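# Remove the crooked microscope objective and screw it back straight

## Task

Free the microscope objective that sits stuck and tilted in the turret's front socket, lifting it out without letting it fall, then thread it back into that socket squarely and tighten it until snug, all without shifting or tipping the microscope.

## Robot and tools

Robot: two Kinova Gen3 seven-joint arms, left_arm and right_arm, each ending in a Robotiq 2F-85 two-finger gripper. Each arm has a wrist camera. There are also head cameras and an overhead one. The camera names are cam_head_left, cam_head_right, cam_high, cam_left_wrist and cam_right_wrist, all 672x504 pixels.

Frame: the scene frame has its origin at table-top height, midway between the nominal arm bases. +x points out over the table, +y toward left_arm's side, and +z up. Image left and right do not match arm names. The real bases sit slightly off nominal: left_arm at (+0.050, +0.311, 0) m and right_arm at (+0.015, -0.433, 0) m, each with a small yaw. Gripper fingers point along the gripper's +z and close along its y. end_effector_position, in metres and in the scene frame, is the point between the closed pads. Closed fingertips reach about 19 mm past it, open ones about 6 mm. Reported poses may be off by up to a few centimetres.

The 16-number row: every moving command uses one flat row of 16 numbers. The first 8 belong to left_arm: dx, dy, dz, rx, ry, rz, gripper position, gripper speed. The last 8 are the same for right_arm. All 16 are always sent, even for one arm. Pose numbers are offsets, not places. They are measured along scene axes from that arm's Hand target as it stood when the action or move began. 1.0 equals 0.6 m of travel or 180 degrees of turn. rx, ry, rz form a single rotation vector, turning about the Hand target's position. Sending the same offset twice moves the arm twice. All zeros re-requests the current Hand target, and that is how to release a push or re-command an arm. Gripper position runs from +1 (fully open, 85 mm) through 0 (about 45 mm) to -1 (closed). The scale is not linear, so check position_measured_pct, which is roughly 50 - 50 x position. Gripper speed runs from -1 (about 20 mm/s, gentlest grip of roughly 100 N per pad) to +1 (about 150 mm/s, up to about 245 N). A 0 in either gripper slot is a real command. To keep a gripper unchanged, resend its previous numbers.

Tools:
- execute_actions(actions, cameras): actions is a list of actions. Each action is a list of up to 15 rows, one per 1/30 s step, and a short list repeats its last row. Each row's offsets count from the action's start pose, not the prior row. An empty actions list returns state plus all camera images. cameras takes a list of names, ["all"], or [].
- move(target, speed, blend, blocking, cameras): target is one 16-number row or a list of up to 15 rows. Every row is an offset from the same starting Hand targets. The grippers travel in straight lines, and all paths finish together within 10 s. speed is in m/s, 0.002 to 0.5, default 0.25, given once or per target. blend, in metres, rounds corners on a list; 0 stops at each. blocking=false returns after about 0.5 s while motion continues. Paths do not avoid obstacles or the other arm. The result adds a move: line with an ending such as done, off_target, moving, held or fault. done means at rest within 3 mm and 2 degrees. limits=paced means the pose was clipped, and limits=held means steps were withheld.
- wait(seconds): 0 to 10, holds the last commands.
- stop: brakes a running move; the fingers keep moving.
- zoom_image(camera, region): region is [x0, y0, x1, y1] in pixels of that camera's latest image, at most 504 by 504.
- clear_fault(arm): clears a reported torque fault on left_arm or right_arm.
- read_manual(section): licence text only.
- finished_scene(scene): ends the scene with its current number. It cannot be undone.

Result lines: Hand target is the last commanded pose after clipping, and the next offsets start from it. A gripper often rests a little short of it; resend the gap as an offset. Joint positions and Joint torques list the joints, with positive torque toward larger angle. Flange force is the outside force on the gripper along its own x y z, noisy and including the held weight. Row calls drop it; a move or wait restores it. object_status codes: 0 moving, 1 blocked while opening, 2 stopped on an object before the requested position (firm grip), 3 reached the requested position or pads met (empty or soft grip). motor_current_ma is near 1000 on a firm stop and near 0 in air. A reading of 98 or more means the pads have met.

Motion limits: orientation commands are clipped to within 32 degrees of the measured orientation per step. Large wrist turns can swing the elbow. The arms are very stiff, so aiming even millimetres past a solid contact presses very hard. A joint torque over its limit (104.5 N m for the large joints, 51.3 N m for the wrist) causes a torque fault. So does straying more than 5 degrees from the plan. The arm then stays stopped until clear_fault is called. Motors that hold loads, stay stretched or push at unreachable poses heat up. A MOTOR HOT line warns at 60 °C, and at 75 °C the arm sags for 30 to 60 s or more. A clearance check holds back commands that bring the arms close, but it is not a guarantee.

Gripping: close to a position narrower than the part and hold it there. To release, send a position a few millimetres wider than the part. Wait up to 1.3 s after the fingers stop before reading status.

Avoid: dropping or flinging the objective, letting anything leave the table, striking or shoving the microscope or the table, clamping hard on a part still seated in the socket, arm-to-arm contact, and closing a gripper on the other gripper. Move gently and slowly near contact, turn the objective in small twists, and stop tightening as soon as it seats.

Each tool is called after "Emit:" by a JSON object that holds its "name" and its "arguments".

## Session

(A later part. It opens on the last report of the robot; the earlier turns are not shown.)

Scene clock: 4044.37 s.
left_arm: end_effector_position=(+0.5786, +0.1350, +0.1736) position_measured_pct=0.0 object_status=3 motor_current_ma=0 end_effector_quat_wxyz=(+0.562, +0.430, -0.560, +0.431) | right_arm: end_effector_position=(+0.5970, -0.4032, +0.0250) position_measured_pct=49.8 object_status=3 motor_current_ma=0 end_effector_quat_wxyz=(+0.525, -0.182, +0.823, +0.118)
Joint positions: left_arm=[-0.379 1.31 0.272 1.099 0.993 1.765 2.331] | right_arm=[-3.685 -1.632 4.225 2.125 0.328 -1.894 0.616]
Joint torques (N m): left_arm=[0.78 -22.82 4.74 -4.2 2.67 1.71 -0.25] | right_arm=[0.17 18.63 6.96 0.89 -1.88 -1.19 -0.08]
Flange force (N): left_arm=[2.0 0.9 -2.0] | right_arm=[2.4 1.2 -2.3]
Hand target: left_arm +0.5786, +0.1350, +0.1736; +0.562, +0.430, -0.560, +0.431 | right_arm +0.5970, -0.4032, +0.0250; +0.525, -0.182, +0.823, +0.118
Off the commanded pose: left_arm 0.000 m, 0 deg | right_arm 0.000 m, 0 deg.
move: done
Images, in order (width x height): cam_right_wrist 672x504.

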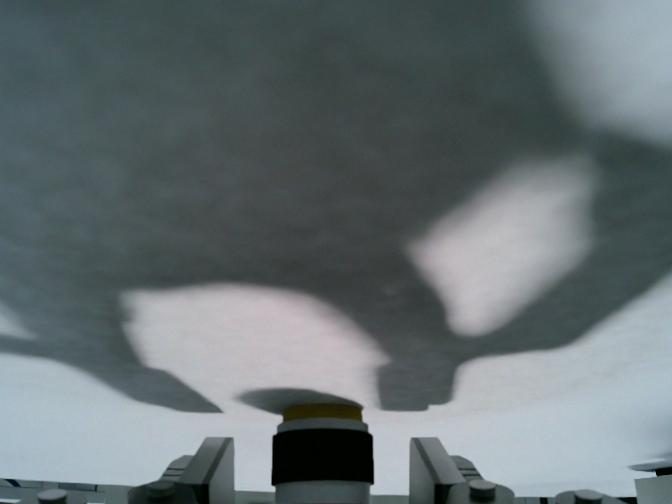

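Emit:
{"name": "move", "arguments": {"target": [0,0,0,0,0,0,1,1,-0.00015,0.0003,0,0,0,0,-0.46,-1], "speed": 0.02}}

Emit:
{"name": "wait", "arguments": {"seconds": 0.5}}

Scene clock: 4052.63 s.
left_arm: end_effector_position=(+0.5786, +0.1350, +0.1736) position_measured_pct=0.0 object_status=3 motor_current_ma=0 end_effector_quat_wxyz=(+0.562, +0.430, -0.560, +0.431) | right_arm: end_effector_position=(+0.5969, -0.4030, +0.0250) position_measured_pct=72.3 object_status=0 motor_current_ma=230 end_effector_quat_wxyz=(+0.525, -0.182, +0.823, +0.118)
Joint positions: left_arm=[-0.379 1.31 0.272 1.099 0.993 1.765 2.331] | right_arm=[-3.686 -1.632 4.225 2.126 0.328 -1.894 0.616]
Joint torques (N m): left_arm=[0.83 -22.87 4.8 -4.23 2.59 1.72 -0.26] | right_arm=[0.06 18.24 6.69 0.77 -1.72 -1.06 -0.06]
Flange force (N): left_arm=[2.0 1.0 -2.0] | right_arm=[1.6 1.2 -3.2]
Hand target: left_arm +0.5786, +0.1350, +0.1736; +0.562, +0.430, -0.560, +0.431 | right_arm +0.5969, -0.4030, +0.0250; +0.525, -0.182, +0.823, +0.118
Off the commanded pose: left_arm 0.000 m, 0 deg | right_arm 0.000 m, 0 deg.
move: done

Scene clock: 4053.13 s.
left_arm: end_effector_position=(+0.5786, +0.1350, +0.1736) position_measured_pct=0.0 object_status=3 motor_current_ma=0 end_effector_quat_wxyz=(+0.562, +0.430, -0.560, +0.431) | right_arm: end_effector_position=(+0.5969, -0.4030, +0.0250) position_measured_pct=72.7 object_status=0 motor_current_ma=400 end_effector_quat_wxyz=(+0.525, -0.182, +0.823, +0.118)
Joint positions: left_arm=[-0.379 1.31 0.272 1.099 0.993 1.765 2.331] | right_arm=[-3.686 -1.632 4.225 2.126 0.328 -1.894 0.616]
Joint torques (N m): left_arm=[0.81 -22.81 4.8 -4.25 2.61 1.7 -0.2] | right_arm=[0.05 18 6.6 0.74 -1.63 -0.97 -0.06]
Flange force (N): left_arm=[2.1 1.3 -1.9] | right_arm=[1.3 1.3 -3.5]
Hand target: left_arm +0.5786, +0.1350, +0.1736; +0.562, +0.430, -0.560, +0.431 | right_arm +0.5969, -0.4030, +0.0250; +0.525, -0.182, +0.823, +0.118
Tool commands: left_gripper/position=+1.0 left_gripper/speed=+1.0 right_gripper/position=-0.46 right_gripper/speed=-1.0
Off the commanded pose: left_arm 0.000 m, 0 deg | right_arm 0.000 m, 0 deg.
wait: 0.50 s; at rest by 0.23 s

Emit:
{"name": "move", "arguments": {"target": [[0,0,0,0,0,0,1,1,-0.0115,-0.0033,0.225,0,0,0,-0.46,-1],[0,0,0,0,0,0,1,1,0.0385,0.03,0.275,0,0,-0.2083,-0.46,-1],[0,0,0,0,0,0,1,1,-0.0615,0.105,0.2917,0,0,-0.4167,-0.46,-1]], "speed": [0.12,0.3,0.3], "blend": [0.03,0.04,0]}}

Emit:
{"name": "move", "arguments": {"target": [0,0,0,0,0,0,1,1,-0.1033,0.09,0.1167,-0.2915,0.3474,0.211,-0.46,-1], "speed": 0.4}}

Emit:
{"name": "move", "arguments": {"target": [0,0,0,0,0,0,1,1,-0.08,0.07,0.05,-0.2915,0.3474,0.211,-0.46,-1], "speed": 0.4}}

Scene clock: 4065.70 s.
left_arm: end_effector_position=(+0.5786, +0.1350, +0.1736) position_measured_pct=0.0 object_status=3 motor_current_ma=0 end_effector_quat_wxyz=(+0.562, +0.430, -0.560, +0.431) | right_arm: end_effector_position=(+0.5600, -0.3400, +0.2001) position_measured_pct=72.7 object_status=3 motor_current_ma=400 end_effector_quat_wxyz=(+0.488, +0.356, +0.764, -0.226)
Joint positions: left_arm=[-0.379 1.31 0.272 1.099 0.993 1.765 2.331] | right_arm=[-4.51 -1.106 4.221 1.725 0.401 0.612 -0.277]
Joint torques (N m): left_arm=[0.81 -22.84 4.78 -4.18 2.64 1.7 -0.23] | right_arm=[0.02 17.92 9.52 -4.38 1.72 1.25 -0.08]
Flange force (N): left_arm=[2.0 0.9 -2.1] | right_arm=[2.9 -3.3 2.4]
Hand target: left_arm +0.5786, +0.1350, +0.1736; +0.562, +0.430, -0.560, +0.431 | right_arm +0.5600, -0.3400, +0.2000; +0.488, +0.356, +0.764, -0.226
Off the commanded pose: left_arm 0.000 m, 0 deg | right_arm 0.000 m, 0 deg.
move: done

Scene clock: 4068.17 s.
left_arm: end_effector_position=(+0.5786, +0.1350, +0.1736) position_measured_pct=0.0 object_status=3 motor_current_ma=0 end_effector_quat_wxyz=(+0.562, +0.430, -0.560, +0.431) | right_arm: end_effector_position=(+0.4980, -0.2860, +0.2701) position_measured_pct=72.7 object_status=3 motor_current_ma=400 end_effector_quat_wxyz=(+0.184, -0.289, +0.793, -0.504)
Joint positions: left_arm=[-0.379 1.31 0.272 1.099 0.993 1.765 2.331] | right_arm=[-4.542 -0.773 3.884 1.705 0.77 1.031 1.047]
Joint torques (N m): left_arm=[0.74 -22.75 4.8 -4.27 2.65 1.7 -0.19] | right_arm=[0.15 17.01 6.05 -6.62 2.25 1.89 0.02]
Flange force (N): left_arm=[2.1 1.5 -1.7] | right_arm=[2.7 3.1 2.6]
Hand target: left_arm +0.5786, +0.1350, +0.1736; +0.562, +0.430, -0.560, +0.431 | right_arm +0.4980, -0.2860, +0.2701; +0.184, -0.289, +0.793, -0.504
Off the commanded pose: left_arm 0.000 m, 0 deg | right_arm 0.000 m, 0 deg.
move: done

Scene clock: 4070.60 s.
left_arm: end_effector_position=(+0.5786, +0.1350, +0.1736) position_measured_pct=0.0 object_status=3 motor_current_ma=0 end_effector_quat_wxyz=(+0.562, +0.430, -0.560, +0.431) | right_arm: end_effector_position=(+0.4500, -0.2440, +0.3001) position_measured_pct=72.7 object_status=3 motor_current_ma=400 end_effector_quat_wxyz=(+0.228, +0.764, -0.357, +0.486)
Joint positions: left_arm=[-0.379 1.31 0.272 1.099 0.993 1.765 2.331] | right_arm=[-4.481 -0.641 3.551 1.657 0.884 1.345 2.511]
Joint torques (N m): left_arm=[0.8 -22.76 4.74 -4.23 2.61 1.72 -0.22] | right_arm=[0.12 17.59 3.72 -7.18 2.36 2.18 0.02]
Flange force (N): left_arm=[2.1 1.2 -1.9] | right_arm=[-3.2 2.1 3.0]
Hand target: left_arm +0.5786, +0.1350, +0.1736; +0.562, +0.430, -0.560, +0.431 | right_arm +0.4500, -0.2440, +0.3001; +0.228, +0.764, -0.357, +0.486
Off the commanded pose: left_arm 0.000 m, 0 deg | right_arm 0.000 m, 0 deg.
move: done

Emit:
{"name": "move", "arguments": {"target": [0,0,0,0,0,0,1,1,-0.0633,0.3317,-0.1358,-0.0494,-0.0779,0.1926,-0.46,-1], "speed": 0.25}}

Emit:
{"name": "move", "arguments": {"target": [0,0,0,0,0,0,1,1,0.1658,-0.0443,-0.007,0,0,0,-0.46,-1], "speed": 0.12, "cameras": ["cam_left_wrist", "cam_right_wrist"]}}

Emit:
{"name": "zoom_image", "arguments": {"camera": "cam_right_wrist", "region": [256, 340, 384, 468]}}

Emit:
{"name": "zoom_image", "arguments": {"camera": "cam_left_wrist", "region": [300, 225, 360, 285]}}

Scene clock: 4082.73 s.
left_arm: end_effector_position=(+0.5786, +0.1350, +0.1736) position_measured_pct=0.0 object_status=3 motor_current_ma=0 end_effector_quat_wxyz=(+0.562, +0.430, -0.560, +0.431) | right_arm: end_effector_position=(+0.4121, -0.0450, +0.2186) position_measured_pct=72.7 object_status=3 motor_current_ma=400 end_effector_quat_wxyz=(+0.086, +0.752, -0.101, +0.646)
Joint positions: left_arm=[-0.379 1.31 0.272 1.099 0.993 1.765 2.331] | right_arm=[-4.808 -0.957 3.518 1.737 1.281 1.206 2.112]
Joint torques (N m): left_arm=[0.82 -22.8 4.75 -4.26 2.65 1.74 -0.16] | right_arm=[0.22 20.14 5.39 -4.71 1.67 3.22 -0.04]
Flange force (N): left_arm=[2.0 1.5 -1.8] | right_arm=[-2.7 2.5 1.0]
Hand target: left_arm +0.5786, +0.1350, +0.1736; +0.562, +0.430, -0.560, +0.431 | right_arm +0.4121, -0.0450, +0.2186; +0.086, +0.752, -0.101, +0.646
Off the commanded pose: left_arm 0.000 m, 0 deg | right_arm 0.000 m, 0 deg.
move: done

Scene clock: 4083.93 s.
left_arm: end_effector_position=(+0.5786, +0.1350, +0.1736) position_measured_pct=0.0 object_status=3 motor_current_ma=0 end_effector_quat_wxyz=(+0.562, +0.430, -0.560, +0.431) | right_arm: end_effector_position=(+0.5115, -0.0716, +0.2144) position_measured_pct=72.7 object_status=3 motor_current_ma=400 end_effector_quat_wxyz=(+0.086, +0.752, -0.101, +0.646)
Joint positions: left_arm=[-0.379 1.31 0.272 1.099 0.993 1.765 2.331] | right_arm=[-4.634 -0.99 3.587 1.713 1.44 1.048 2.077]
Joint torques (N m): left_arm=[0.76 -22.8 4.76 -4.24 2.61 1.73 -0.17] | right_arm=[-0.01 20.86 6.13 -5.27 1.42 3.25 -0.05]
Flange force (N): left_arm=[2.0 1.3 -1.7] | right_arm=[-2.6 2.4 0.9]
Hand target: left_arm +0.5786, +0.1350, +0.1736; +0.562, +0.430, -0.560, +0.431 | right_arm +0.5115, -0.0716, +0.2144; +0.086, +0.752, -0.101, +0.646
Off the commanded pose: left_arm 0.000 m, 0 deg | right_arm 0.000 m, 0 deg.
move: done
Images, in order (width x height): cam_left_wrist 672x504, cam_right_wrist 672x504.

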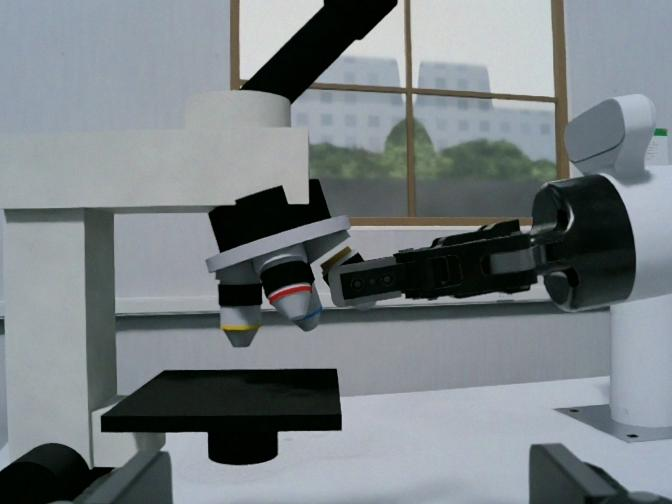

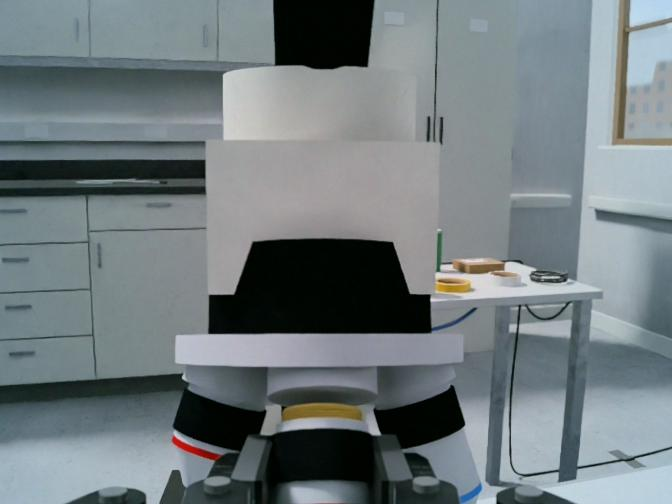

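Scaled by 3.938.

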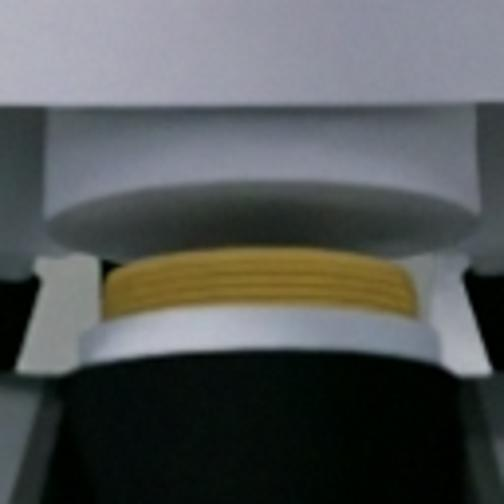

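Scaled by 8.400.

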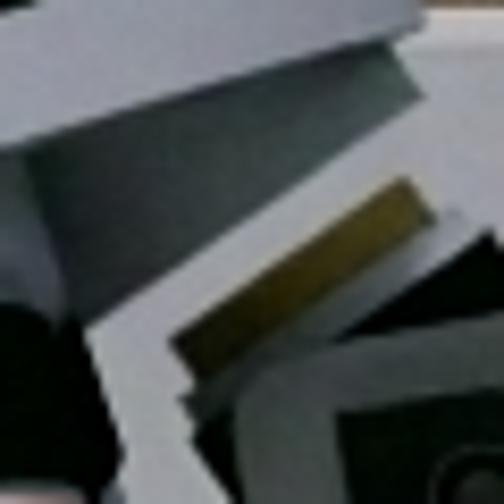

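Emit:
{"name": "move", "arguments": {"target": [[0,0,0,0,0,0,1,1,-0.0003,0.0021,-0.0005,-0.0444,0.0119,-0.0695,-0.46,-1],[0,0,0,0,0,0,1,1,0.0030,0.00125,0.0047,-0.0444,0.0119,-0.0695,-0.46,-1]], "speed": [0.12,0.03], "blend": [0.0005,0], "cameras": ["cam_left_wrist", "cam_right_wrist"]}}

Emit:
{"name": "zoom_image", "arguments": {"camera": "cam_right_wrist", "region": [256, 340, 384, 468]}}

Emit:
{"name": "zoom_image", "arguments": {"camera": "cam_left_wrist", "region": [300, 225, 360, 285]}}

Scene clock: 4099.77 s.
left_arm: end_effector_position=(+0.5786, +0.1350, +0.1736) position_measured_pct=0.0 object_status=3 motor_current_ma=0 end_effector_quat_wxyz=(+0.562, +0.430, -0.560, +0.431) | right_arm: end_effector_position=(+0.5133, -0.0709, +0.2172) position_measured_pct=72.7 object_status=3 motor_current_ma=400 end_effector_quat_wxyz=(+0.210, +0.741, -0.135, +0.624)
Joint positions: left_arm=[-0.379 1.31 0.272 1.099 0.993 1.765 2.331] | right_arm=[-4.568 -1.076 3.526 1.417 1.181 1.282 2.464]
Joint torques (N m): left_arm=[0.76 -22.73 4.77 -4.26 2.62 1.75 -0.2] | right_arm=[0.14 22.69 5.91 -6.06 2.17 2.8 -0.05]
Flange force (N): left_arm=[2.2 1.5 -1.6] | right_arm=[-2.2 3.3 1.1]
Hand target: left_arm +0.5786, +0.1350, +0.1736; +0.562, +0.430, -0.560, +0.431 | right_arm +0.5133, -0.0708, +0.2172; +0.210, +0.741, -0.135, +0.624
Off the commanded pose: left_arm 0.000 m, 0 deg | right_arm 0.000 m, 0 deg.
move: done
Images, in order (width x height): cam_left_wrist 672x504, cam_right_wrist 672x504.

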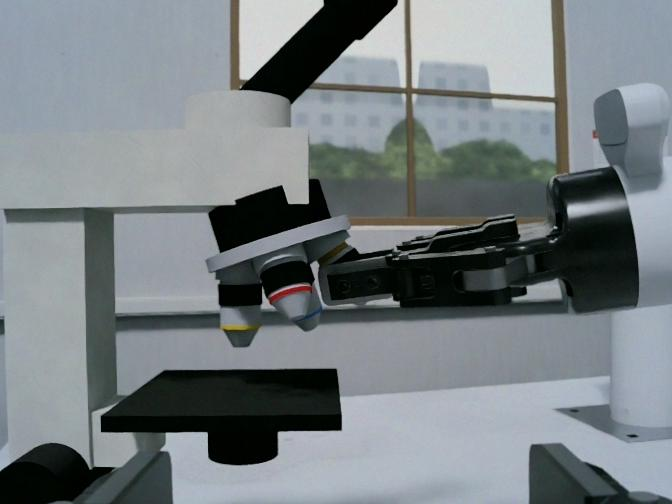

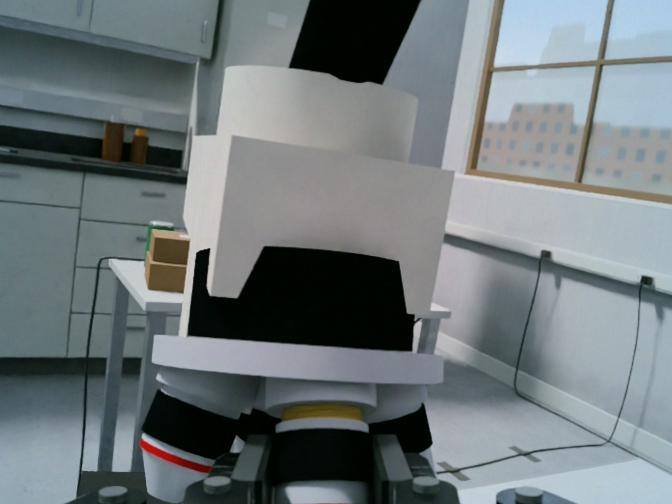

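Scaled by 3.938.

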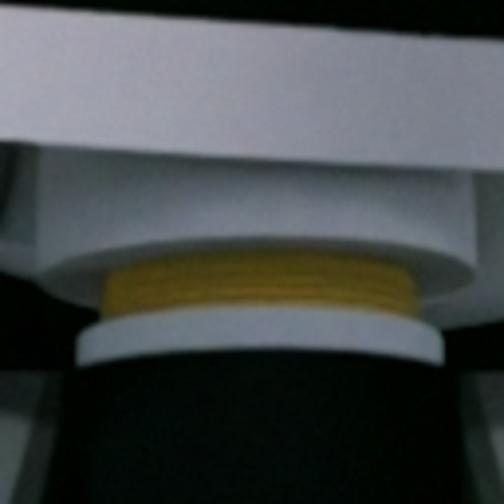

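Scaled by 8.400.

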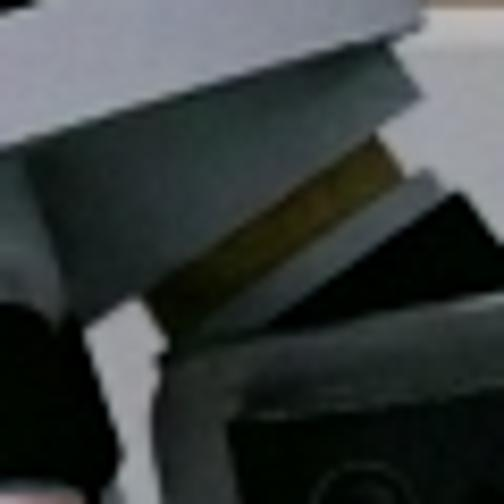

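Emit:
{"name": "move", "arguments": {"target": [0,0,0,0,0,0,1,1,0.00103,0.0002,0.0012,0,0,0,-0.46,-1], "speed": 0.01}}

Emit:
{"name": "move", "arguments": {"target": [0,0,0,0,0,0,1,1,0.00035,-0.0001,0.00055,0,0,0,-0.46,-1], "speed": 0.01}}

Scene clock: 4108.07 s.
left_arm: end_effector_position=(+0.5786, +0.1350, +0.1736) position_measured_pct=0.0 object_status=3 motor_current_ma=0 end_effector_quat_wxyz=(+0.562, +0.430, -0.560, +0.431) | right_arm: end_effector_position=(+0.5139, -0.0707, +0.2179) position_measured_pct=72.7 object_status=3 motor_current_ma=400 end_effector_quat_wxyz=(+0.210, +0.741, -0.135, +0.624)
Joint positions: left_arm=[-0.379 1.31 0.272 1.099 0.993 1.765 2.331] | right_arm=[-4.567 -1.075 3.526 1.416 1.181 1.281 2.466]
Joint torques (N m): left_arm=[0.76 -22.76 4.76 -4.28 2.61 1.73 -0.21] | right_arm=[-0.09 24.27 6.88 -6.87 2.94 3.28 0.01]
Flange force (N): left_arm=[2.2 1.4 -1.7] | right_arm=[-5.6 3.6 1.6]
Hand target: left_arm +0.5786, +0.1350, +0.1736; +0.562, +0.430, -0.560, +0.431 | right_arm +0.5140, -0.0707, +0.2179; +0.210, +0.741, -0.135, +0.624
Off the commanded pose: left_arm 0.000 m, 0 deg | right_arm 0.000 m, 0 deg.
move: done

Scene clock: 4108.77 s.
left_arm: end_effector_position=(+0.5786, +0.1350, +0.1736) position_measured_pct=0.0 object_status=3 motor_current_ma=0 end_effector_quat_wxyz=(+0.562, +0.430, -0.560, +0.431) | right_arm: end_effector_position=(+0.5142, -0.0708, +0.2182) position_measured_pct=72.7 object_status=3 motor_current_ma=400 end_effector_quat_wxyz=(+0.210, +0.741, -0.135, +0.624)
Joint positions: left_arm=[-0.379 1.31 0.272 1.099 0.993 1.765 2.331] | right_arm=[-4.566 -1.074 3.526 1.416 1.181 1.281 2.467]
Joint torques (N m): left_arm=[0.75 -22.68 4.79 -4.3 2.68 1.72 -0.18] | right_arm=[0.88 26.13 9.12 -7.83 4.1 4.02 -0.07]
Flange force (N): left_arm=[2.3 1.8 -1.6] | right_arm=[-9.9 4.3 -0.2]
Hand target: left_arm +0.5786, +0.1350, +0.1736; +0.562, +0.430, -0.560, +0.431 | right_arm +0.5142, -0.0708, +0.2182; +0.210, +0.741, -0.135, +0.624
Off the commanded pose: left_arm 0.000 m, 0 deg | right_arm 0.000 m, 0 deg.
move: done

Emit:
{"name": "move", "arguments": {"target": [0,0,0,0,0,0,1,1,-0.0001,-0.0016,-0.0001,0.0296,-0.0079,0.0463,-0.46,-1], "speed": 0.12}}

Emit:
{"name": "move", "arguments": {"target": [0,0,0,0,0,0,1,1,0.00005,-0.0012,0.0003,0.0237,-0.0064,0.0371,-0.46,-1], "speed": 0.12}}

Scene clock: 4130.77 s.
left_arm: end_effector_position=(+0.5786, +0.1350, +0.1736) position_measured_pct=0.0 object_status=3 motor_current_ma=0 end_effector_quat_wxyz=(+0.562, +0.430, -0.560, +0.431) | right_arm: end_effector_position=(+0.5141, -0.0718, +0.2182) position_measured_pct=72.7 object_status=3 motor_current_ma=400 end_effector_quat_wxyz=(+0.128, +0.750, -0.112, +0.640)
Joint positions: left_arm=[-0.379 1.31 0.272 1.099 0.993 1.765 2.331] | right_arm=[-4.612 -1.007 3.568 1.618 1.337 1.114 2.227]
Joint torques (N m): left_arm=[0.81 -22.75 4.77 -4.27 2.6 1.69 -0.17] | right_arm=[1.49 23.67 8.94 -7.68 3.37 3.89 -0.03]
Flange force (N): left_arm=[2.2 1.5 -1.8] | right_arm=[-8.1 5.9 -3.5]
Hand target: left_arm +0.5786, +0.1350, +0.1736; +0.562, +0.430, -0.560, +0.431 | right_arm +0.5141, -0.0717, +0.2182; +0.128, +0.750, -0.112, +0.640
Off the commanded pose: left_arm 0.000 m, 0 deg | right_arm 0.000 m, 0 deg.
move: done

Scene clock: 4131.73 s.
left_arm: end_effector_position=(+0.5786, +0.1350, +0.1736) position_measured_pct=0.0 object_status=3 motor_current_ma=0 end_effector_quat_wxyz=(+0.562, +0.430, -0.560, +0.431) | right_arm: end_effector_position=(+0.5141, -0.0725, +0.2184) position_measured_pct=72.7 object_status=3 motor_current_ma=400 end_effector_quat_wxyz=(+0.061, +0.753, -0.093, +0.649)
Joint positions: left_arm=[-0.379 1.31 0.272 1.099 0.993 1.765 2.331] | right_arm=[-4.642 -0.972 3.61 1.765 1.514 1.007 1.992]
Joint torques (N m): left_arm=[0.74 -22.75 4.8 -4.24 2.65 1.68 -0.24] | right_arm=[1.51 23.04 9.59 -7.8 2.77 4.89 -0.06]
Flange force (N): left_arm=[2.2 1.2 -1.9] | right_arm=[-9.0 5.9 -4.4]
Hand target: left_arm +0.5786, +0.1350, +0.1736; +0.562, +0.430, -0.560, +0.431 | right_arm +0.5141, -0.0725, +0.2184; +0.061, +0.753, -0.093, +0.649
Off the commanded pose: left_arm 0.000 m, 0 deg | right_arm 0.000 m, 0 deg.
move: done

Emit:
{"name": "move", "arguments": {"target": [0,0,0,0,0,0,1,1,-0.0007,-0.0020,-0.0003,0.0296,-0.0079,0.0463,-0.46,-1], "speed": 0.12}}

Emit:
{"name": "move", "arguments": {"target": [0,0,0,0,0,0,1,1,0.0001,-0.0013,-0.0004,0.0296,-0.0079,0.0463,-0.46,-1], "speed": 0.12}}

Scene clock: 4144.10 s.
left_arm: end_effector_position=(+0.5786, +0.1350, +0.1736) position_measured_pct=0.0 object_status=3 motor_current_ma=0 end_effector_quat_wxyz=(+0.562, +0.430, -0.560, +0.431) | right_arm: end_effector_position=(+0.5137, -0.0736, +0.2182) position_measured_pct=72.7 object_status=3 motor_current_ma=400 end_effector_quat_wxyz=(-0.023, +0.751, -0.069, +0.656)
Joint positions: left_arm=[-0.379 1.31 0.272 1.099 0.993 1.765 2.331] | right_arm=[-4.651 -0.948 3.647 1.933 1.811 0.951 1.639]
Joint torques (N m): left_arm=[0.74 -22.85 4.79 -4.26 2.66 1.76 -0.21] | right_arm=[0.66 21.1 8.19 -5 0.54 5.18 -0.08]
Flange force (N): left_arm=[2.0 1.2 -1.7] | right_arm=[-6.7 1.0 0.6]
Hand target: left_arm +0.5786, +0.1350, +0.1736; +0.562, +0.430, -0.560, +0.431 | right_arm +0.5137, -0.0737, +0.2182; -0.023, +0.751, -0.069, +0.656
Off the commanded pose: left_arm 0.000 m, 0 deg | right_arm 0.000 m, 0 deg.
move: done

Scene clock: 4145.23 s.
left_arm: end_effector_position=(+0.5786, +0.1350, +0.1736) position_measured_pct=0.0 object_status=3 motor_current_ma=0 end_effector_quat_wxyz=(+0.562, +0.430, -0.560, +0.431) | right_arm: end_effector_position=(+0.5138, -0.0744, +0.2180) position_measured_pct=72.7 object_status=3 motor_current_ma=400 end_effector_quat_wxyz=(-0.106, +0.744, -0.045, +0.658)
Joint positions: left_arm=[-0.379 1.31 0.272 1.099 0.993 1.765 2.331] | right_arm=[-4.602 -0.94 3.64 2.077 2.14 1.027 1.287]
Joint torques (N m): left_arm=[0.76 -22.85 4.81 -4.31 2.61 1.73 -0.2] | right_arm=[1.52 19.45 7.44 -3.55 -0.72 4.4 -0.04]
Flange force (N): left_arm=[2.0 1.5 -1.7] | right_arm=[-4.7 -0.9 -0.8]
Hand target: left_arm +0.5786, +0.1350, +0.1736; +0.562, +0.430, -0.560, +0.431 | right_arm +0.5138, -0.0744, +0.2180; -0.106, +0.744, -0.045, +0.658
Off the commanded pose: left_arm 0.000 m, 0 deg | right_arm 0.000 m, 0 deg.
move: done

Emit:
{"name": "move", "arguments": {"target": [0,0,0,0,0,0,1,1,0.0002,-0.0009,0.0001,0.0296,-0.0079,0.0463,-0.46,-1], "speed": 0.12}}

Emit:
{"name": "move", "arguments": {"target": [0,0,0,0,0,0,1,1,0.0001,-0.0011,-0.0005,0.0296,-0.0079,0.0463,-0.46,-1], "speed": 0.12}}

Scene clock: 4154.37 s.
left_arm: end_effector_position=(+0.5786, +0.1350, +0.1736) position_measured_pct=0.0 object_status=3 motor_current_ma=0 end_effector_quat_wxyz=(+0.562, +0.430, -0.560, +0.431) | right_arm: end_effector_position=(+0.5139, -0.0750, +0.2180) position_measured_pct=72.7 object_status=3 motor_current_ma=400 end_effector_quat_wxyz=(-0.188, +0.732, -0.020, +0.655)
Joint positions: left_arm=[-0.379 1.31 0.272 1.099 0.993 1.765 2.331] | right_arm=[-4.51 -0.959 3.62 2.19 2.429 1.202 1.005]
Joint torques (N m): left_arm=[0.83 -22.77 4.77 -4.27 2.57 1.7 -0.17] | right_arm=[0.6 20.15 6.87 -3.86 -1.19 4.67 -0.04]
Flange force (N): left_arm=[2.1 1.5 -1.8] | right_arm=[-5.7 1.1 -0.7]
Hand target: left_arm +0.5786, +0.1350, +0.1736; +0.562, +0.430, -0.560, +0.431 | right_arm +0.5139, -0.0750, +0.2180; -0.188, +0.732, -0.020, +0.655
Off the commanded pose: left_arm 0.000 m, 0 deg | right_arm 0.000 m, 0 deg.
move: done

Scene clock: 4155.47 s.
left_arm: end_effector_position=(+0.5786, +0.1350, +0.1736) position_measured_pct=0.0 object_status=3 motor_current_ma=0 end_effector_quat_wxyz=(+0.562, +0.430, -0.560, +0.431) | right_arm: end_effector_position=(+0.5139, -0.0756, +0.2177) position_measured_pct=72.7 object_status=3 motor_current_ma=400 end_effector_quat_wxyz=(-0.269, +0.713, +0.005, +0.647)
Joint positions: left_arm=[-0.379 1.31 0.272 1.099 0.993 1.765 2.331] | right_arm=[-4.399 -1.015 3.62 2.264 2.667 1.431 0.791]
Joint torques (N m): left_arm=[0.7 -22.79 4.76 -4.25 2.61 1.73 -0.17] | right_arm=[0.5 19.75 5.79 -2.69 -1.59 4.1 -0.04]
Flange force (N): left_arm=[2.1 1.3 -1.6] | right_arm=[-4.4 0.5 -0.2]
Hand target: left_arm +0.5786, +0.1350, +0.1736; +0.562, +0.430, -0.560, +0.431 | right_arm +0.5139, -0.0756, +0.2177; -0.269, +0.713, +0.005, +0.647
Off the commanded pose: left_arm 0.000 m, 0 deg | right_arm 0.000 m, 0 deg.
move: done

Emit:
{"name": "move", "arguments": {"target": [0,0,0,0,0,0,1,1,0.0007,-0.0007,-0.0003,0.0296,-0.0079,0.0463,-0.46,-1], "speed": 0.12}}

Emit:
{"name": "move", "arguments": {"target": [0,0,0,0,0,0,1,1,0.0004,-0.0008,-0.0005,0.0296,-0.0079,0.0463,-0.46,-1], "speed": 0.12}}

Emit:
{"name": "move", "arguments": {"target": [0,0,0,0,0,0,1,1,0.0003,-0.0005,-0.0003,0.0178,-0.0048,0.0278,-0.46,-1], "speed": 0.12}}

Scene clock: 4167.30 s.
left_arm: end_effector_position=(+0.5786, +0.1350, +0.1736) position_measured_pct=0.0 object_status=3 motor_current_ma=0 end_effector_quat_wxyz=(+0.562, +0.430, -0.560, +0.431) | right_arm: end_effector_position=(+0.5144, -0.0761, +0.2175) position_measured_pct=72.7 object_status=3 motor_current_ma=400 end_effector_quat_wxyz=(-0.348, +0.690, +0.031, +0.634)
Joint positions: left_arm=[-0.379 1.31 0.272 1.099 0.993 1.765 2.331] | right_arm=[-4.282 -1.097 3.643 2.289 2.864 1.674 0.637]
Joint torques (N m): left_arm=[0.71 -22.86 4.78 -4.3 2.63 1.74 -0.17] | right_arm=[0.68 20.83 5.78 -2.96 -1.99 4.15 -0.02]
Flange force (N): left_arm=[1.9 1.5 -1.6] | right_arm=[-4.9 0.8 -2.7]
Hand target: left_arm +0.5786, +0.1350, +0.1736; +0.562, +0.430, -0.560, +0.431 | right_arm +0.5144, -0.0761, +0.2175; -0.348, +0.690, +0.031, +0.634
Off the commanded pose: left_arm 0.000 m, 0 deg | right_arm 0.000 m, 0 deg.
move: done

Scene clock: 4168.40 s.
left_arm: end_effector_position=(+0.5786, +0.1350, +0.1736) position_measured_pct=0.0 object_status=3 motor_current_ma=0 end_effector_quat_wxyz=(+0.562, +0.430, -0.560, +0.431) | right_arm: end_effector_position=(+0.5146, -0.0765, +0.2172) position_measured_pct=72.7 object_status=3 motor_current_ma=400 end_effector_quat_wxyz=(-0.425, +0.661, +0.055, +0.616)
Joint positions: left_arm=[-0.379 1.31 0.272 1.099 0.993 1.765 2.331] | right_arm=[-4.17 -1.188 3.677 2.261 3.028 1.9 0.529]
Joint torques (N m): left_arm=[0.76 -22.72 4.84 -4.29 2.58 1.69 -0.17] | right_arm=[0.23 22.71 5.56 -2.76 -2.23 4.72 0]
Flange force (N): left_arm=[2.2 1.7 -1.6] | right_arm=[-6.3 2.5 -2.0]
Hand target: left_arm +0.5786, +0.1350, +0.1736; +0.562, +0.430, -0.560, +0.431 | right_arm +0.5146, -0.0765, +0.2172; -0.425, +0.661, +0.055, +0.616
Off the commanded pose: left_arm 0.000 m, 0 deg | right_arm 0.000 m, 0 deg.
move: done

Scene clock: 4169.17 s.
left_arm: end_effector_position=(+0.5786, +0.1350, +0.1736) position_measured_pct=0.0 object_status=3 motor_current_ma=0 end_effector_quat_wxyz=(+0.562, +0.430, -0.560, +0.431) | right_arm: end_effector_position=(+0.5148, -0.0768, +0.2170) position_measured_pct=72.7 object_status=3 motor_current_ma=400 end_effector_quat_wxyz=(-0.469, +0.641, +0.070, +0.603)
Joint positions: left_arm=[-0.379 1.31 0.272 1.099 0.993 1.765 2.331] | right_arm=[-4.109 -1.241 3.699 2.221 3.112 2.017 0.479]
Joint torques (N m): left_arm=[0.72 -22.73 4.85 -4.28 2.59 1.76 -0.17] | right_arm=[0.36 24.09 5.57 -2.56 -2.41 5.24 -0.02]
Flange force (N): left_arm=[2.2 1.6 -1.5] | right_arm=[-7.8 3.4 -0.9]
Hand target: left_arm +0.5786, +0.1350, +0.1736; +0.562, +0.430, -0.560, +0.431 | right_arm +0.5148, -0.0768, +0.2171; -0.469, +0.641, +0.070, +0.603
Off the commanded pose: left_arm 0.000 m, 0 deg | right_arm 0.000 m, 0 deg.
move: done

Emit:
{"name": "move", "arguments": {"target": [0,0,0,0,0,0,1,1,-0.0007,0.00019,-0.0011,0,0,0,-0.46,-1], "speed": 0.01}}

Emit:
{"name": "move", "arguments": {"target": [0,0,0,0,0,0,1,1,-0.00045,0.00012,-0.0007,0,0,0,-0.46,-1], "speed": 0.01, "cameras": ["cam_left_wrist", "cam_right_wrist"]}}

Emit:
{"name": "zoom_image", "arguments": {"camera": "cam_right_wrist", "region": [256, 340, 384, 468]}}

Emit:
{"name": "zoom_image", "arguments": {"camera": "cam_left_wrist", "region": [300, 225, 360, 285]}}

Scene clock: 4175.90 s.
left_arm: end_effector_position=(+0.5786, +0.1350, +0.1736) position_measured_pct=0.0 object_status=3 motor_current_ma=0 end_effector_quat_wxyz=(+0.562, +0.430, -0.560, +0.431) | right_arm: end_effector_position=(+0.5144, -0.0767, +0.2164) position_measured_pct=72.7 object_status=3 motor_current_ma=400 end_effector_quat_wxyz=(-0.469, +0.641, +0.070, +0.603)
Joint positions: left_arm=[-0.379 1.31 0.272 1.099 0.993 1.765 2.331] | right_arm=[-4.109 -1.243 3.697 2.221 3.11 2.018 0.479]
Joint torques (N m): left_arm=[0.77 -22.72 4.77 -4.23 2.61 1.7 -0.22] | right_arm=[-1.28 19.75 3.7 -0.78 -0.81 3.87 0.03]
Flange force (N): left_arm=[2.2 1.2 -1.8] | right_arm=[-0.6 2.8 2.5]
Hand target: left_arm +0.5786, +0.1350, +0.1736; +0.562, +0.430, -0.560, +0.431 | right_arm +0.5144, -0.0767, +0.2164; -0.469, +0.641, +0.070, +0.603
Off the commanded pose: left_arm 0.000 m, 0 deg | right_arm 0.000 m, 0 deg.
move: done

Scene clock: 4176.60 s.
left_arm: end_effector_position=(+0.5786, +0.1350, +0.1736) position_measured_pct=0.0 object_status=3 motor_current_ma=0 end_effector_quat_wxyz=(+0.562, +0.430, -0.560, +0.431) | right_arm: end_effector_position=(+0.5141, -0.0767, +0.2160) position_measured_pct=72.7 object_status=3 motor_current_ma=400 end_effector_quat_wxyz=(-0.469, +0.641, +0.070, +0.603)
Joint positions: left_arm=[-0.379 1.31 0.272 1.099 0.993 1.765 2.331] | right_arm=[-4.109 -1.244 3.696 2.221 3.109 2.019 0.48]
Joint torques (N m): left_arm=[0.78 -22.76 4.74 -4.27 2.56 1.74 -0.23] | right_arm=[-2.87 16.77 2.04 0.55 0.58 3.13 0.01]
Flange force (N): left_arm=[2.2 1.3 -1.7] | right_arm=[4.7 3.2 5.6]
Hand target: left_arm +0.5786, +0.1350, +0.1736; +0.562, +0.430, -0.560, +0.431 | right_arm +0.5141, -0.0767, +0.2160; -0.469, +0.641, +0.070, +0.603
Off the commanded pose: left_arm 0.000 m, 0 deg | right_arm 0.000 m, 0 deg.
move: done
Images, in order (width x height): cam_left_wrist 672x504, cam_right_wrist 672x504.

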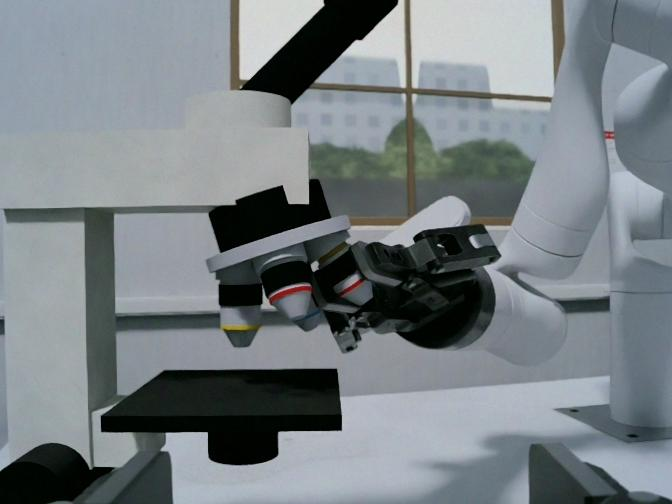

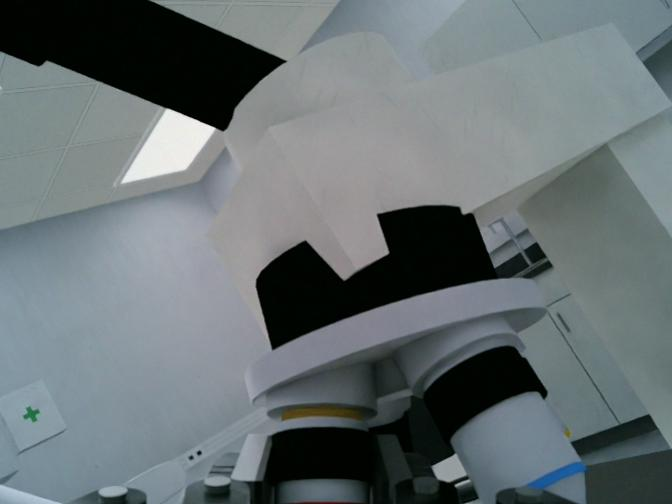

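Scaled by 3.938.

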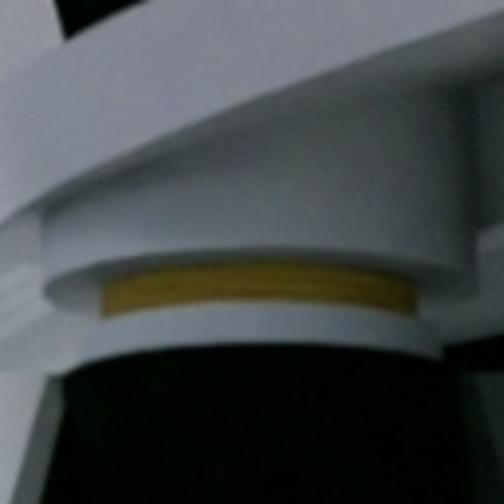

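Scaled by 8.400.

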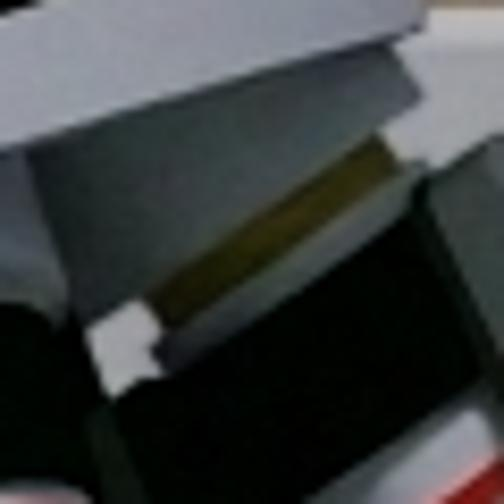

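Emit:
{"name": "move", "arguments": {"target": [0,0,0,0,0,0,1,1,0.0012,-0.0001,0.0007,0,0,0,-0.46,-1], "speed": 0.01}}

Emit:
{"name": "move", "arguments": {"target": [0,0,0,0,0,0,1,1,-0.0017,0.0020,0.0014,-0.0770,0.0207,-0.1205,-0.46,-1], "speed": 0.12}}

Scene clock: 4227.37 s.
left_arm: end_effector_position=(+0.5786, +0.1350, +0.1736) position_measured_pct=0.0 object_status=3 motor_current_ma=0 end_effector_quat_wxyz=(+0.562, +0.430, -0.560, +0.431) | right_arm: end_effector_position=(+0.5148, -0.0767, +0.2163) position_measured_pct=72.7 object_status=3 motor_current_ma=400 end_effector_quat_wxyz=(-0.469, +0.641, +0.070, +0.603)
Joint positions: left_arm=[-0.379 1.31 0.272 1.099 0.993 1.765 2.331] | right_arm=[-4.109 -1.243 3.698 2.22 3.111 2.017 0.479]
Joint torques (N m): left_arm=[0.74 -22.8 4.74 -4.21 2.67 1.69 -0.24] | right_arm=[-0.11 19.55 4.14 -1.07 -1.12 3.16 0.03]
Flange force (N): left_arm=[2.1 1.0 -2.0] | right_arm=[-1.2 0.3 -0.1]
Hand target: left_arm +0.5786, +0.1350, +0.1736; +0.562, +0.430, -0.560, +0.431 | right_arm +0.5148, -0.0767, +0.2164; -0.469, +0.641, +0.070, +0.603
Off the commanded pose: left_arm 0.000 m, 0 deg | right_arm 0.000 m, 0 deg.
move: done

Scene clock: 4229.63 s.
left_arm: end_effector_position=(+0.5786, +0.1350, +0.1736) position_measured_pct=0.0 object_status=3 motor_current_ma=0 end_effector_quat_wxyz=(+0.562, +0.430, -0.560, +0.431) | right_arm: end_effector_position=(+0.5138, -0.0755, +0.2172) position_measured_pct=72.7 object_status=3 motor_current_ma=400 end_effector_quat_wxyz=(-0.269, +0.714, +0.005, +0.647)
Joint positions: left_arm=[-0.379 1.31 0.272 1.099 0.993 1.765 2.331] | right_arm=[-4.4 -1.016 3.62 2.264 2.665 1.431 0.79]
Joint torques (N m): left_arm=[0.77 -22.75 4.81 -4.23 2.61 1.74 -0.2] | right_arm=[0.68 18.65 5.27 -2.53 -1.29 3.33 -0.01]
Flange force (N): left_arm=[2.1 1.3 -1.8] | right_arm=[-2.5 0.0 -1.9]
Hand target: left_arm +0.5786, +0.1350, +0.1736; +0.562, +0.430, -0.560, +0.431 | right_arm +0.5138, -0.0755, +0.2172; -0.269, +0.714, +0.005, +0.647
Off the commanded pose: left_arm 0.000 m, 0 deg | right_arm 0.000 m, 0 deg.
move: done

Emit:
{"name": "move", "arguments": {"target": [0,0,0,0,0,0,1,1,-0.00044,0.00012,-0.0007,0,0,0,-0.46,-1], "speed": 0.01}}

Scene clock: 4234.47 s.
left_arm: end_effector_position=(+0.5786, +0.1350, +0.1736) position_measured_pct=0.0 object_status=3 motor_current_ma=0 end_effector_quat_wxyz=(+0.562, +0.430, -0.560, +0.431) | right_arm: end_effector_position=(+0.5135, -0.0754, +0.2168) position_measured_pct=72.7 object_status=3 motor_current_ma=400 end_effector_quat_wxyz=(-0.269, +0.714, +0.005, +0.647)
Joint positions: left_arm=[-0.379 1.31 0.272 1.099 0.993 1.765 2.331] | right_arm=[-4.4 -1.017 3.619 2.264 2.664 1.432 0.79]
Joint torques (N m): left_arm=[0.78 -22.77 4.75 -4.28 2.57 1.74 -0.19] | right_arm=[0.19 18.58 4.92 -2.62 -1.04 3.45 -0.02]
Flange force (N): left_arm=[2.2 1.5 -1.6] | right_arm=[-2.0 0.4 -1.4]
Hand target: left_arm +0.5786, +0.1350, +0.1736; +0.562, +0.430, -0.560, +0.431 | right_arm +0.5135, -0.0754, +0.2168; -0.269, +0.714, +0.005, +0.647
Off the commanded pose: left_arm 0.000 m, 0 deg | right_arm 0.000 m, 0 deg.
move: done

Emit:
{"name": "move", "arguments": {"target": [0,0,0,0,0,0,1,1,-0.00044,0.00012,-0.0007,0,0,0,-0.46,-1], "speed": 0.01, "cameras": ["cam_left_wrist", "cam_right_wrist"]}}

Emit:
{"name": "zoom_image", "arguments": {"camera": "cam_left_wrist", "region": [300, 225, 360, 285]}}

Scene clock: 4239.90 s.
left_arm: end_effector_position=(+0.5786, +0.1350, +0.1736) position_measured_pct=0.0 object_status=3 motor_current_ma=0 end_effector_quat_wxyz=(+0.562, +0.430, -0.560, +0.431) | right_arm: end_effector_position=(+0.5133, -0.0754, +0.2164) position_measured_pct=72.7 object_status=3 motor_current_ma=400 end_effector_quat_wxyz=(-0.269, +0.714, +0.005, +0.647)
Joint positions: left_arm=[-0.379 1.31 0.272 1.099 0.993 1.765 2.331] | right_arm=[-4.401 -1.019 3.618 2.264 2.663 1.433 0.79]
Joint torques (N m): left_arm=[0.75 -22.76 4.83 -4.18 2.64 1.71 -0.23] | right_arm=[0.15 18.56 4.92 -2.49 -1.04 3.44 0.02]
Flange force (N): left_arm=[2.1 1.0 -2.0] | right_arm=[-2.0 0.4 -1.1]
Hand target: left_arm +0.5786, +0.1350, +0.1736; +0.562, +0.430, -0.560, +0.431 | right_arm +0.5133, -0.0754, +0.2164; -0.269, +0.714, +0.005, +0.647
Off the commanded pose: left_arm 0.000 m, 0 deg | right_arm 0.000 m, 0 deg.
move: done
Images, in order (width x height): cam_left_wrist 672x504, cam_right_wrist 672x504.

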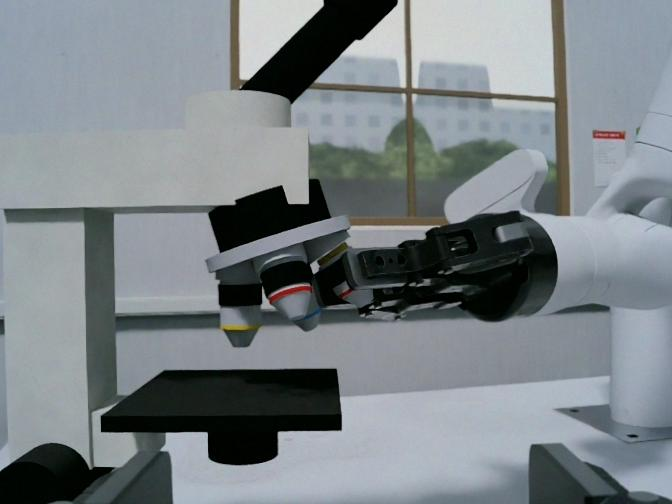

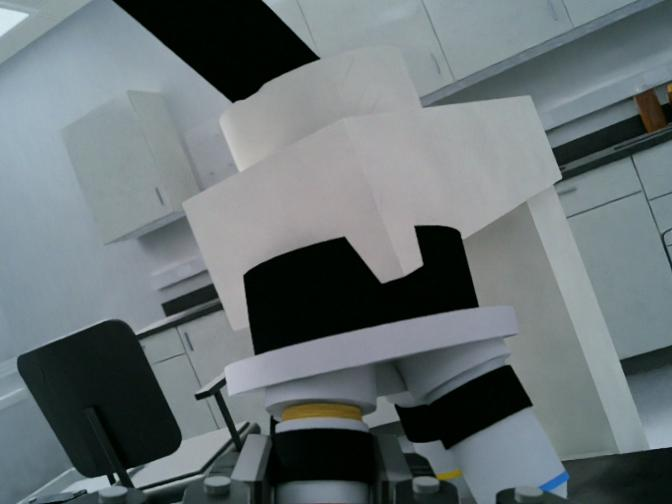

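Scaled by 8.400.

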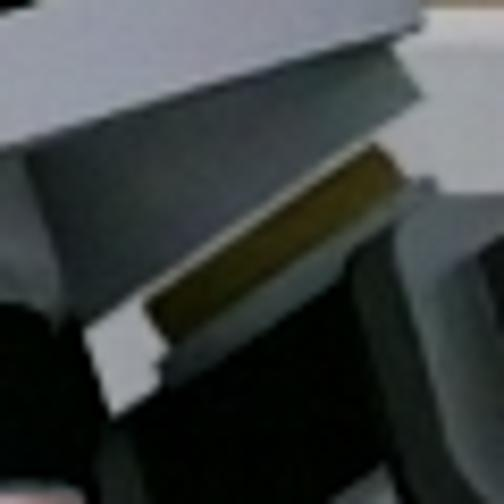

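Emit:
{"name": "move", "arguments": {"target": [[0,0,0,0,0,0,1,1,0.0012,-0.0004,0.0024,0,0,0,-0.46,-1],[0,0,0,0,0,0,1,1,0.0018,-0.00115,0.0018,0.0296,-0.0079,0.0463,-0.46,-1],[0,0,0,0,0,0,1,1,0.0023,-0.0018,0.00145,0.0533,-0.0143,0.0834,-0.46,-1]], "speed": [0.02,0.12,0.12], "blend": [0.0003,0.0005,0]}}

Emit:
{"name": "move", "arguments": {"target": [0,0,0,0,0,0,1,1,-0.0007,0.00019,-0.0011,0,0,0,-0.46,-1], "speed": 0.01}}

Emit:
{"name": "move", "arguments": {"target": [0,0,0,0,0,0,1,1,-0.00044,0.00012,-0.0007,0,0,0,-0.46,-1], "speed": 0.01}}

Scene clock: 4260.00 s.
left_arm: end_effector_position=(+0.5786, +0.1350, +0.1736) position_measured_pct=0.0 object_status=3 motor_current_ma=0 end_effector_quat_wxyz=(+0.562, +0.430, -0.560, +0.431) | right_arm: end_effector_position=(+0.5146, -0.0764, +0.2172) position_measured_pct=72.7 object_status=3 motor_current_ma=400 end_effector_quat_wxyz=(-0.410, +0.667, +0.050, +0.620)
Joint positions: left_arm=[-0.379 1.31 0.272 1.099 0.993 1.765 2.331] | right_arm=[-4.192 -1.169 3.67 2.27 2.998 1.857 0.547]
Joint torques (N m): left_arm=[0.76 -22.86 4.76 -4.28 2.64 1.67 -0.21] | right_arm=[0.76 22.11 5.77 -3.08 -2.28 4.28 -0.06]
Flange force (N): left_arm=[2.0 1.3 -1.9] | right_arm=[-5.9 1.0 -3.9]
Hand target: left_arm +0.5786, +0.1350, +0.1736; +0.562, +0.430, -0.560, +0.431 | right_arm +0.5147, -0.0765, +0.2173; -0.410, +0.667, +0.050, +0.620
Off the commanded pose: left_arm 0.000 m, 0 deg | right_arm 0.000 m, 0 deg.
move: done

Scene clock: 4260.70 s.
left_arm: end_effector_position=(+0.5786, +0.1350, +0.1736) position_measured_pct=0.0 object_status=3 motor_current_ma=0 end_effector_quat_wxyz=(+0.562, +0.430, -0.560, +0.431) | right_arm: end_effector_position=(+0.5143, -0.0763, +0.2166) position_measured_pct=72.7 object_status=3 motor_current_ma=400 end_effector_quat_wxyz=(-0.410, +0.667, +0.050, +0.620)
Joint positions: left_arm=[-0.379 1.31 0.272 1.099 0.993 1.765 2.331] | right_arm=[-4.192 -1.171 3.669 2.27 2.996 1.859 0.547]
Joint torques (N m): left_arm=[0.78 -22.78 4.75 -4.25 2.61 1.72 -0.23] | right_arm=[0.17 19.39 4.37 -1.52 -1.39 3.25 -0.03]
Flange force (N): left_arm=[2.1 1.2 -1.8] | right_arm=[-1.6 0.1 -0.9]
Hand target: left_arm +0.5786, +0.1350, +0.1736; +0.562, +0.430, -0.560, +0.431 | right_arm +0.5143, -0.0763, +0.2166; -0.410, +0.667, +0.050, +0.620
Off the commanded pose: left_arm 0.000 m, 0 deg | right_arm 0.000 m, 0 deg.
move: done

Scene clock: 4261.40 s.
left_arm: end_effector_position=(+0.5786, +0.1350, +0.1736) position_measured_pct=0.0 object_status=3 motor_current_ma=0 end_effector_quat_wxyz=(+0.562, +0.430, -0.560, +0.431) | right_arm: end_effector_position=(+0.5140, -0.0763, +0.2162) position_measured_pct=72.7 object_status=3 motor_current_ma=400 end_effector_quat_wxyz=(-0.410, +0.667, +0.050, +0.620)
Joint positions: left_arm=[-0.379 1.31 0.272 1.099 0.993 1.765 2.331] | right_arm=[-4.192 -1.172 3.668 2.271 2.995 1.86 0.547]
Joint torques (N m): left_arm=[0.8 -22.79 4.69 -4.25 2.63 1.73 -0.2] | right_arm=[0.17 19.43 4.4 -1.51 -1.36 3.24 0.01]
Flange force (N): left_arm=[2.1 1.3 -1.8] | right_arm=[-1.8 0.2 -1.1]
Hand target: left_arm +0.5786, +0.1350, +0.1736; +0.562, +0.430, -0.560, +0.431 | right_arm +0.5140, -0.0763, +0.2162; -0.410, +0.667, +0.050, +0.620
Off the commanded pose: left_arm 0.000 m, 0 deg | right_arm 0.000 m, 0 deg.
move: done

Emit:
{"name": "execute_actions", "arguments": {"actions": [], "cameras": ["cam_right_wrist"]}}

Scene clock: 4310.53 s.
left_arm: end_effector_position=(+0.5786, +0.1350, +0.1736) position_measured_pct=0.0 object_status=3 motor_current_ma=0 end_effector_quat_wxyz=(+0.562, +0.430, -0.560, +0.431) | right_arm: end_effector_position=(+0.5140, -0.0763, +0.2162) position_measured_pct=72.7 object_status=3 motor_current_ma=400 end_effector_quat_wxyz=(-0.410, +0.667, +0.050, +0.620)
Joint positions: left_arm=[-0.379 1.31 0.272 1.099 0.993 1.765 2.331] | right_arm=[-4.192 -1.172 3.668 2.271 2.995 1.86 0.547]
Joint velocities: within noise
Joint torques (N m): left_arm=[0.71 -22.82 4.72 -4.22 2.61 1.71 -0.21] | right_arm=[0.16 19.36 4.37 -1.5 -1.36 3.27 0.05]
Flange force (N): left_arm=[2.0 1.0 -1.8] | right_arm=[-1.5 0.1 -0.9]
Hand target: left_arm +0.5786, +0.1350, +0.1736; +0.562, +0.430, -0.560, +0.431 | right_arm +0.5140, -0.0763, +0.2162; -0.410, +0.667, +0.050, +0.620
Tool commands: left_gripper/position=+1.0 left_gripper/speed=+1.0 right_gripper/position=-0.46 right_gripper/speed=-1.0
Off the commanded pose: left_arm 0.000 m, 0 deg | right_arm 0.000 m, 0 deg.
Images, in order (width x height): cam_right_wrist 672x504.

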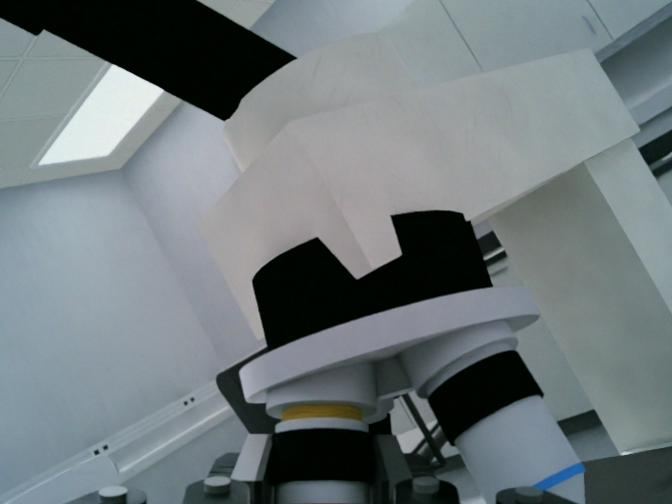

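Emit:
{"name": "move", "arguments": {"target": [[0,0,0,0,0,0,1,1,-0.00355,0.00095,-0.00556,0,0,0,-0.46,-1],[0,0,0,0,0,0,1,1,-0.0055,0.0043,-0.0073,-0.0948,0.0254,-0.1483,-0.46,-1],[0,0,0,0,0,0,1,1,-0.0078,0.0088,-0.0098,-0.1806,0.0484,-0.2826,-0.46,-1],[0,0,0,0,0,0,1,1,-0.1671,0.0515,0.0150,-0.1806,0.0484,-0.2826,-0.46,-1]], "speed": [0.03,0.2,0.2,0.2], "blend": [0.001,0.003,0.001,0]}}

Emit:
{"name": "move", "arguments": {"target": [0,0,0,0,0,0,1,1,0.0607,-0.3310,0.1247,0.0494,0.0779,-0.1926,-0.46,-1], "speed": 0.35}}

Scene clock: 4332.67 s.
left_arm: end_effector_position=(+0.5786, +0.1350, +0.1736) position_measured_pct=0.0 object_status=3 motor_current_ma=0 end_effector_quat_wxyz=(+0.562, +0.430, -0.560, +0.431) | right_arm: end_effector_position=(+0.4137, -0.0454, +0.2252) position_measured_pct=72.7 object_status=3 motor_current_ma=400 end_effector_quat_wxyz=(+0.086, +0.752, -0.101, +0.646)
Joint positions: left_arm=[-0.379 1.31 0.272 1.099 0.993 1.765 2.331] | right_arm=[-4.816 -0.947 3.537 1.736 1.274 1.195 2.129]
Joint torques (N m): left_arm=[0.79 -22.8 4.71 -4.24 2.65 1.75 -0.17] | right_arm=[0.11 19.97 5.51 -4.82 1.72 3.18 -0.06]
Flange force (N): left_arm=[2.0 1.3 -1.7] | right_arm=[-2.6 2.4 1.1]
Hand target: left_arm +0.5786, +0.1350, +0.1736; +0.562, +0.430, -0.560, +0.431 | right_arm +0.4137, -0.0454, +0.2252; +0.086, +0.752, -0.101, +0.646
Off the commanded pose: left_arm 0.000 m, 0 deg | right_arm 0.000 m, 0 deg.
move: done

Scene clock: 4334.07 s.
left_arm: end_effector_position=(+0.5786, +0.1350, +0.1736) position_measured_pct=0.0 object_status=3 motor_current_ma=0 end_effector_quat_wxyz=(+0.562, +0.430, -0.560, +0.431) | right_arm: end_effector_position=(+0.4501, -0.2439, +0.3000) position_measured_pct=72.7 object_status=3 motor_current_ma=400 end_effector_quat_wxyz=(+0.228, +0.764, -0.357, +0.486)
Joint positions: left_arm=[-0.379 1.31 0.272 1.099 0.993 1.765 2.331] | right_arm=[-4.493 -0.646 3.571 1.656 0.873 1.337 2.519]
Joint torques (N m): left_arm=[0.76 -22.71 4.83 -4.26 2.65 1.72 -0.22] | right_arm=[0.07 17.51 3.85 -7.16 2.4 2.19 -0.03]
Flange force (N): left_arm=[2.2 1.5 -1.7] | right_arm=[-3.1 2.0 3.1]
Hand target: left_arm +0.5786, +0.1350, +0.1736; +0.562, +0.430, -0.560, +0.431 | right_arm +0.4501, -0.2440, +0.3000; +0.228, +0.764, -0.357, +0.486
Off the commanded pose: left_arm 0.000 m, 0 deg | right_arm 0.000 m, 0 deg.
move: done

Emit:
{"name": "move", "arguments": {"target": [0,0,0,0,0,0,1,1,0.08,-0.07,-0.05,0.2915,-0.3474,-0.211,-0.46,-1], "speed": 0.4}}

Emit:
{"name": "move", "arguments": {"target": [0,0,0,0,0,0,1,1,0.08,-0.07,-0.1,0.2915,-0.3474,-0.211,-0.46,-1], "speed": 0.4}}

Emit:
{"name": "move", "arguments": {"target": [[0,0,0,0,0,0,1,1,0.0847,-0.1137,-0.2783,0,0,0,-0.46,-1],[0,0,0,0,0,0,1,1,0.0847,-0.1137,-0.3033,0,0,0,-0.46,-1]], "speed": [0.25,0.04], "blend": [0.002,0]}}

Scene clock: 4345.77 s.
left_arm: end_effector_position=(+0.5786, +0.1350, +0.1736) position_measured_pct=0.0 object_status=3 motor_current_ma=0 end_effector_quat_wxyz=(+0.562, +0.430, -0.560, +0.431) | right_arm: end_effector_position=(+0.4981, -0.2860, +0.2700) position_measured_pct=72.7 object_status=3 motor_current_ma=400 end_effector_quat_wxyz=(+0.184, -0.289, +0.793, -0.504)
Joint positions: left_arm=[-0.379 1.31 0.272 1.099 0.993 1.765 2.331] | right_arm=[-4.554 -0.782 3.907 1.704 0.753 1.019 1.061]
Joint torques (N m): left_arm=[0.77 -22.73 4.73 -4.22 2.59 1.74 -0.2] | right_arm=[0.15 16.94 6.16 -6.64 2.29 1.87 0.02]
Flange force (N): left_arm=[2.2 1.2 -1.7] | right_arm=[3.0 3.1 2.7]
Hand target: left_arm +0.5786, +0.1350, +0.1736; +0.562, +0.430, -0.560, +0.431 | right_arm +0.4981, -0.2860, +0.2700; +0.184, -0.289, +0.793, -0.504
Off the commanded pose: left_arm 0.000 m, 0 deg | right_arm 0.000 m, 0 deg.
move: done

Scene clock: 4348.20 s.
left_arm: end_effector_position=(+0.5786, +0.1350, +0.1736) position_measured_pct=0.0 object_status=3 motor_current_ma=0 end_effector_quat_wxyz=(+0.562, +0.430, -0.560, +0.431) | right_arm: end_effector_position=(+0.5461, -0.3280, +0.2100) position_measured_pct=72.7 object_status=3 motor_current_ma=400 end_effector_quat_wxyz=(+0.489, +0.356, +0.764, -0.226)
Joint positions: left_arm=[-0.379 1.31 0.272 1.099 0.993 1.765 2.331] | right_arm=[-4.559 -1.095 4.245 1.73 0.368 0.646 -0.248]
Joint torques (N m): left_arm=[0.78 -22.72 4.77 -4.2 2.59 1.77 -0.21] | right_arm=[0.18 17.66 9.43 -4.5 1.77 1.17 -0.02]
Flange force (N): left_arm=[2.2 1.2 -1.7] | right_arm=[3.1 -3.6 2.2]
Hand target: left_arm +0.5786, +0.1350, +0.1736; +0.562, +0.430, -0.560, +0.431 | right_arm +0.5461, -0.3280, +0.2100; +0.489, +0.356, +0.764, -0.226
Off the commanded pose: left_arm 0.000 m, 0 deg | right_arm 0.000 m, 0 deg.
move: done

Scene clock: 4349.70 s.
left_arm: end_effector_position=(+0.5786, +0.1350, +0.1736) position_measured_pct=0.0 object_status=3 motor_current_ma=0 end_effector_quat_wxyz=(+0.562, +0.430, -0.560, +0.431) | right_arm: end_effector_position=(+0.5970, -0.3962, +0.0280) position_measured_pct=72.7 object_status=3 motor_current_ma=400 end_effector_quat_wxyz=(+0.489, +0.356, +0.764, -0.226)
Joint positions: left_arm=[-0.379 1.31 0.272 1.099 0.993 1.765 2.331] | right_arm=[-4.354 -1.5 4.157 1.687 0.306 0.334 -0.468]
Joint torques (N m): left_arm=[0.77 -22.8 4.78 -4.31 2.61 1.74 -0.21] | right_arm=[0.12 19.09 10.58 -0.24 0.95 1.74 -0.03]
Flange force (N): left_arm=[2.1 1.6 -1.6] | right_arm=[1.8 -4.0 1.2]
Hand target: left_arm +0.5786, +0.1350, +0.1736; +0.562, +0.430, -0.560, +0.431 | right_arm +0.5970, -0.3962, +0.0280; +0.489, +0.356, +0.764, -0.226
Off the commanded pose: left_arm 0.000 m, 0 deg | right_arm 0.000 m, 0 deg.
move: done


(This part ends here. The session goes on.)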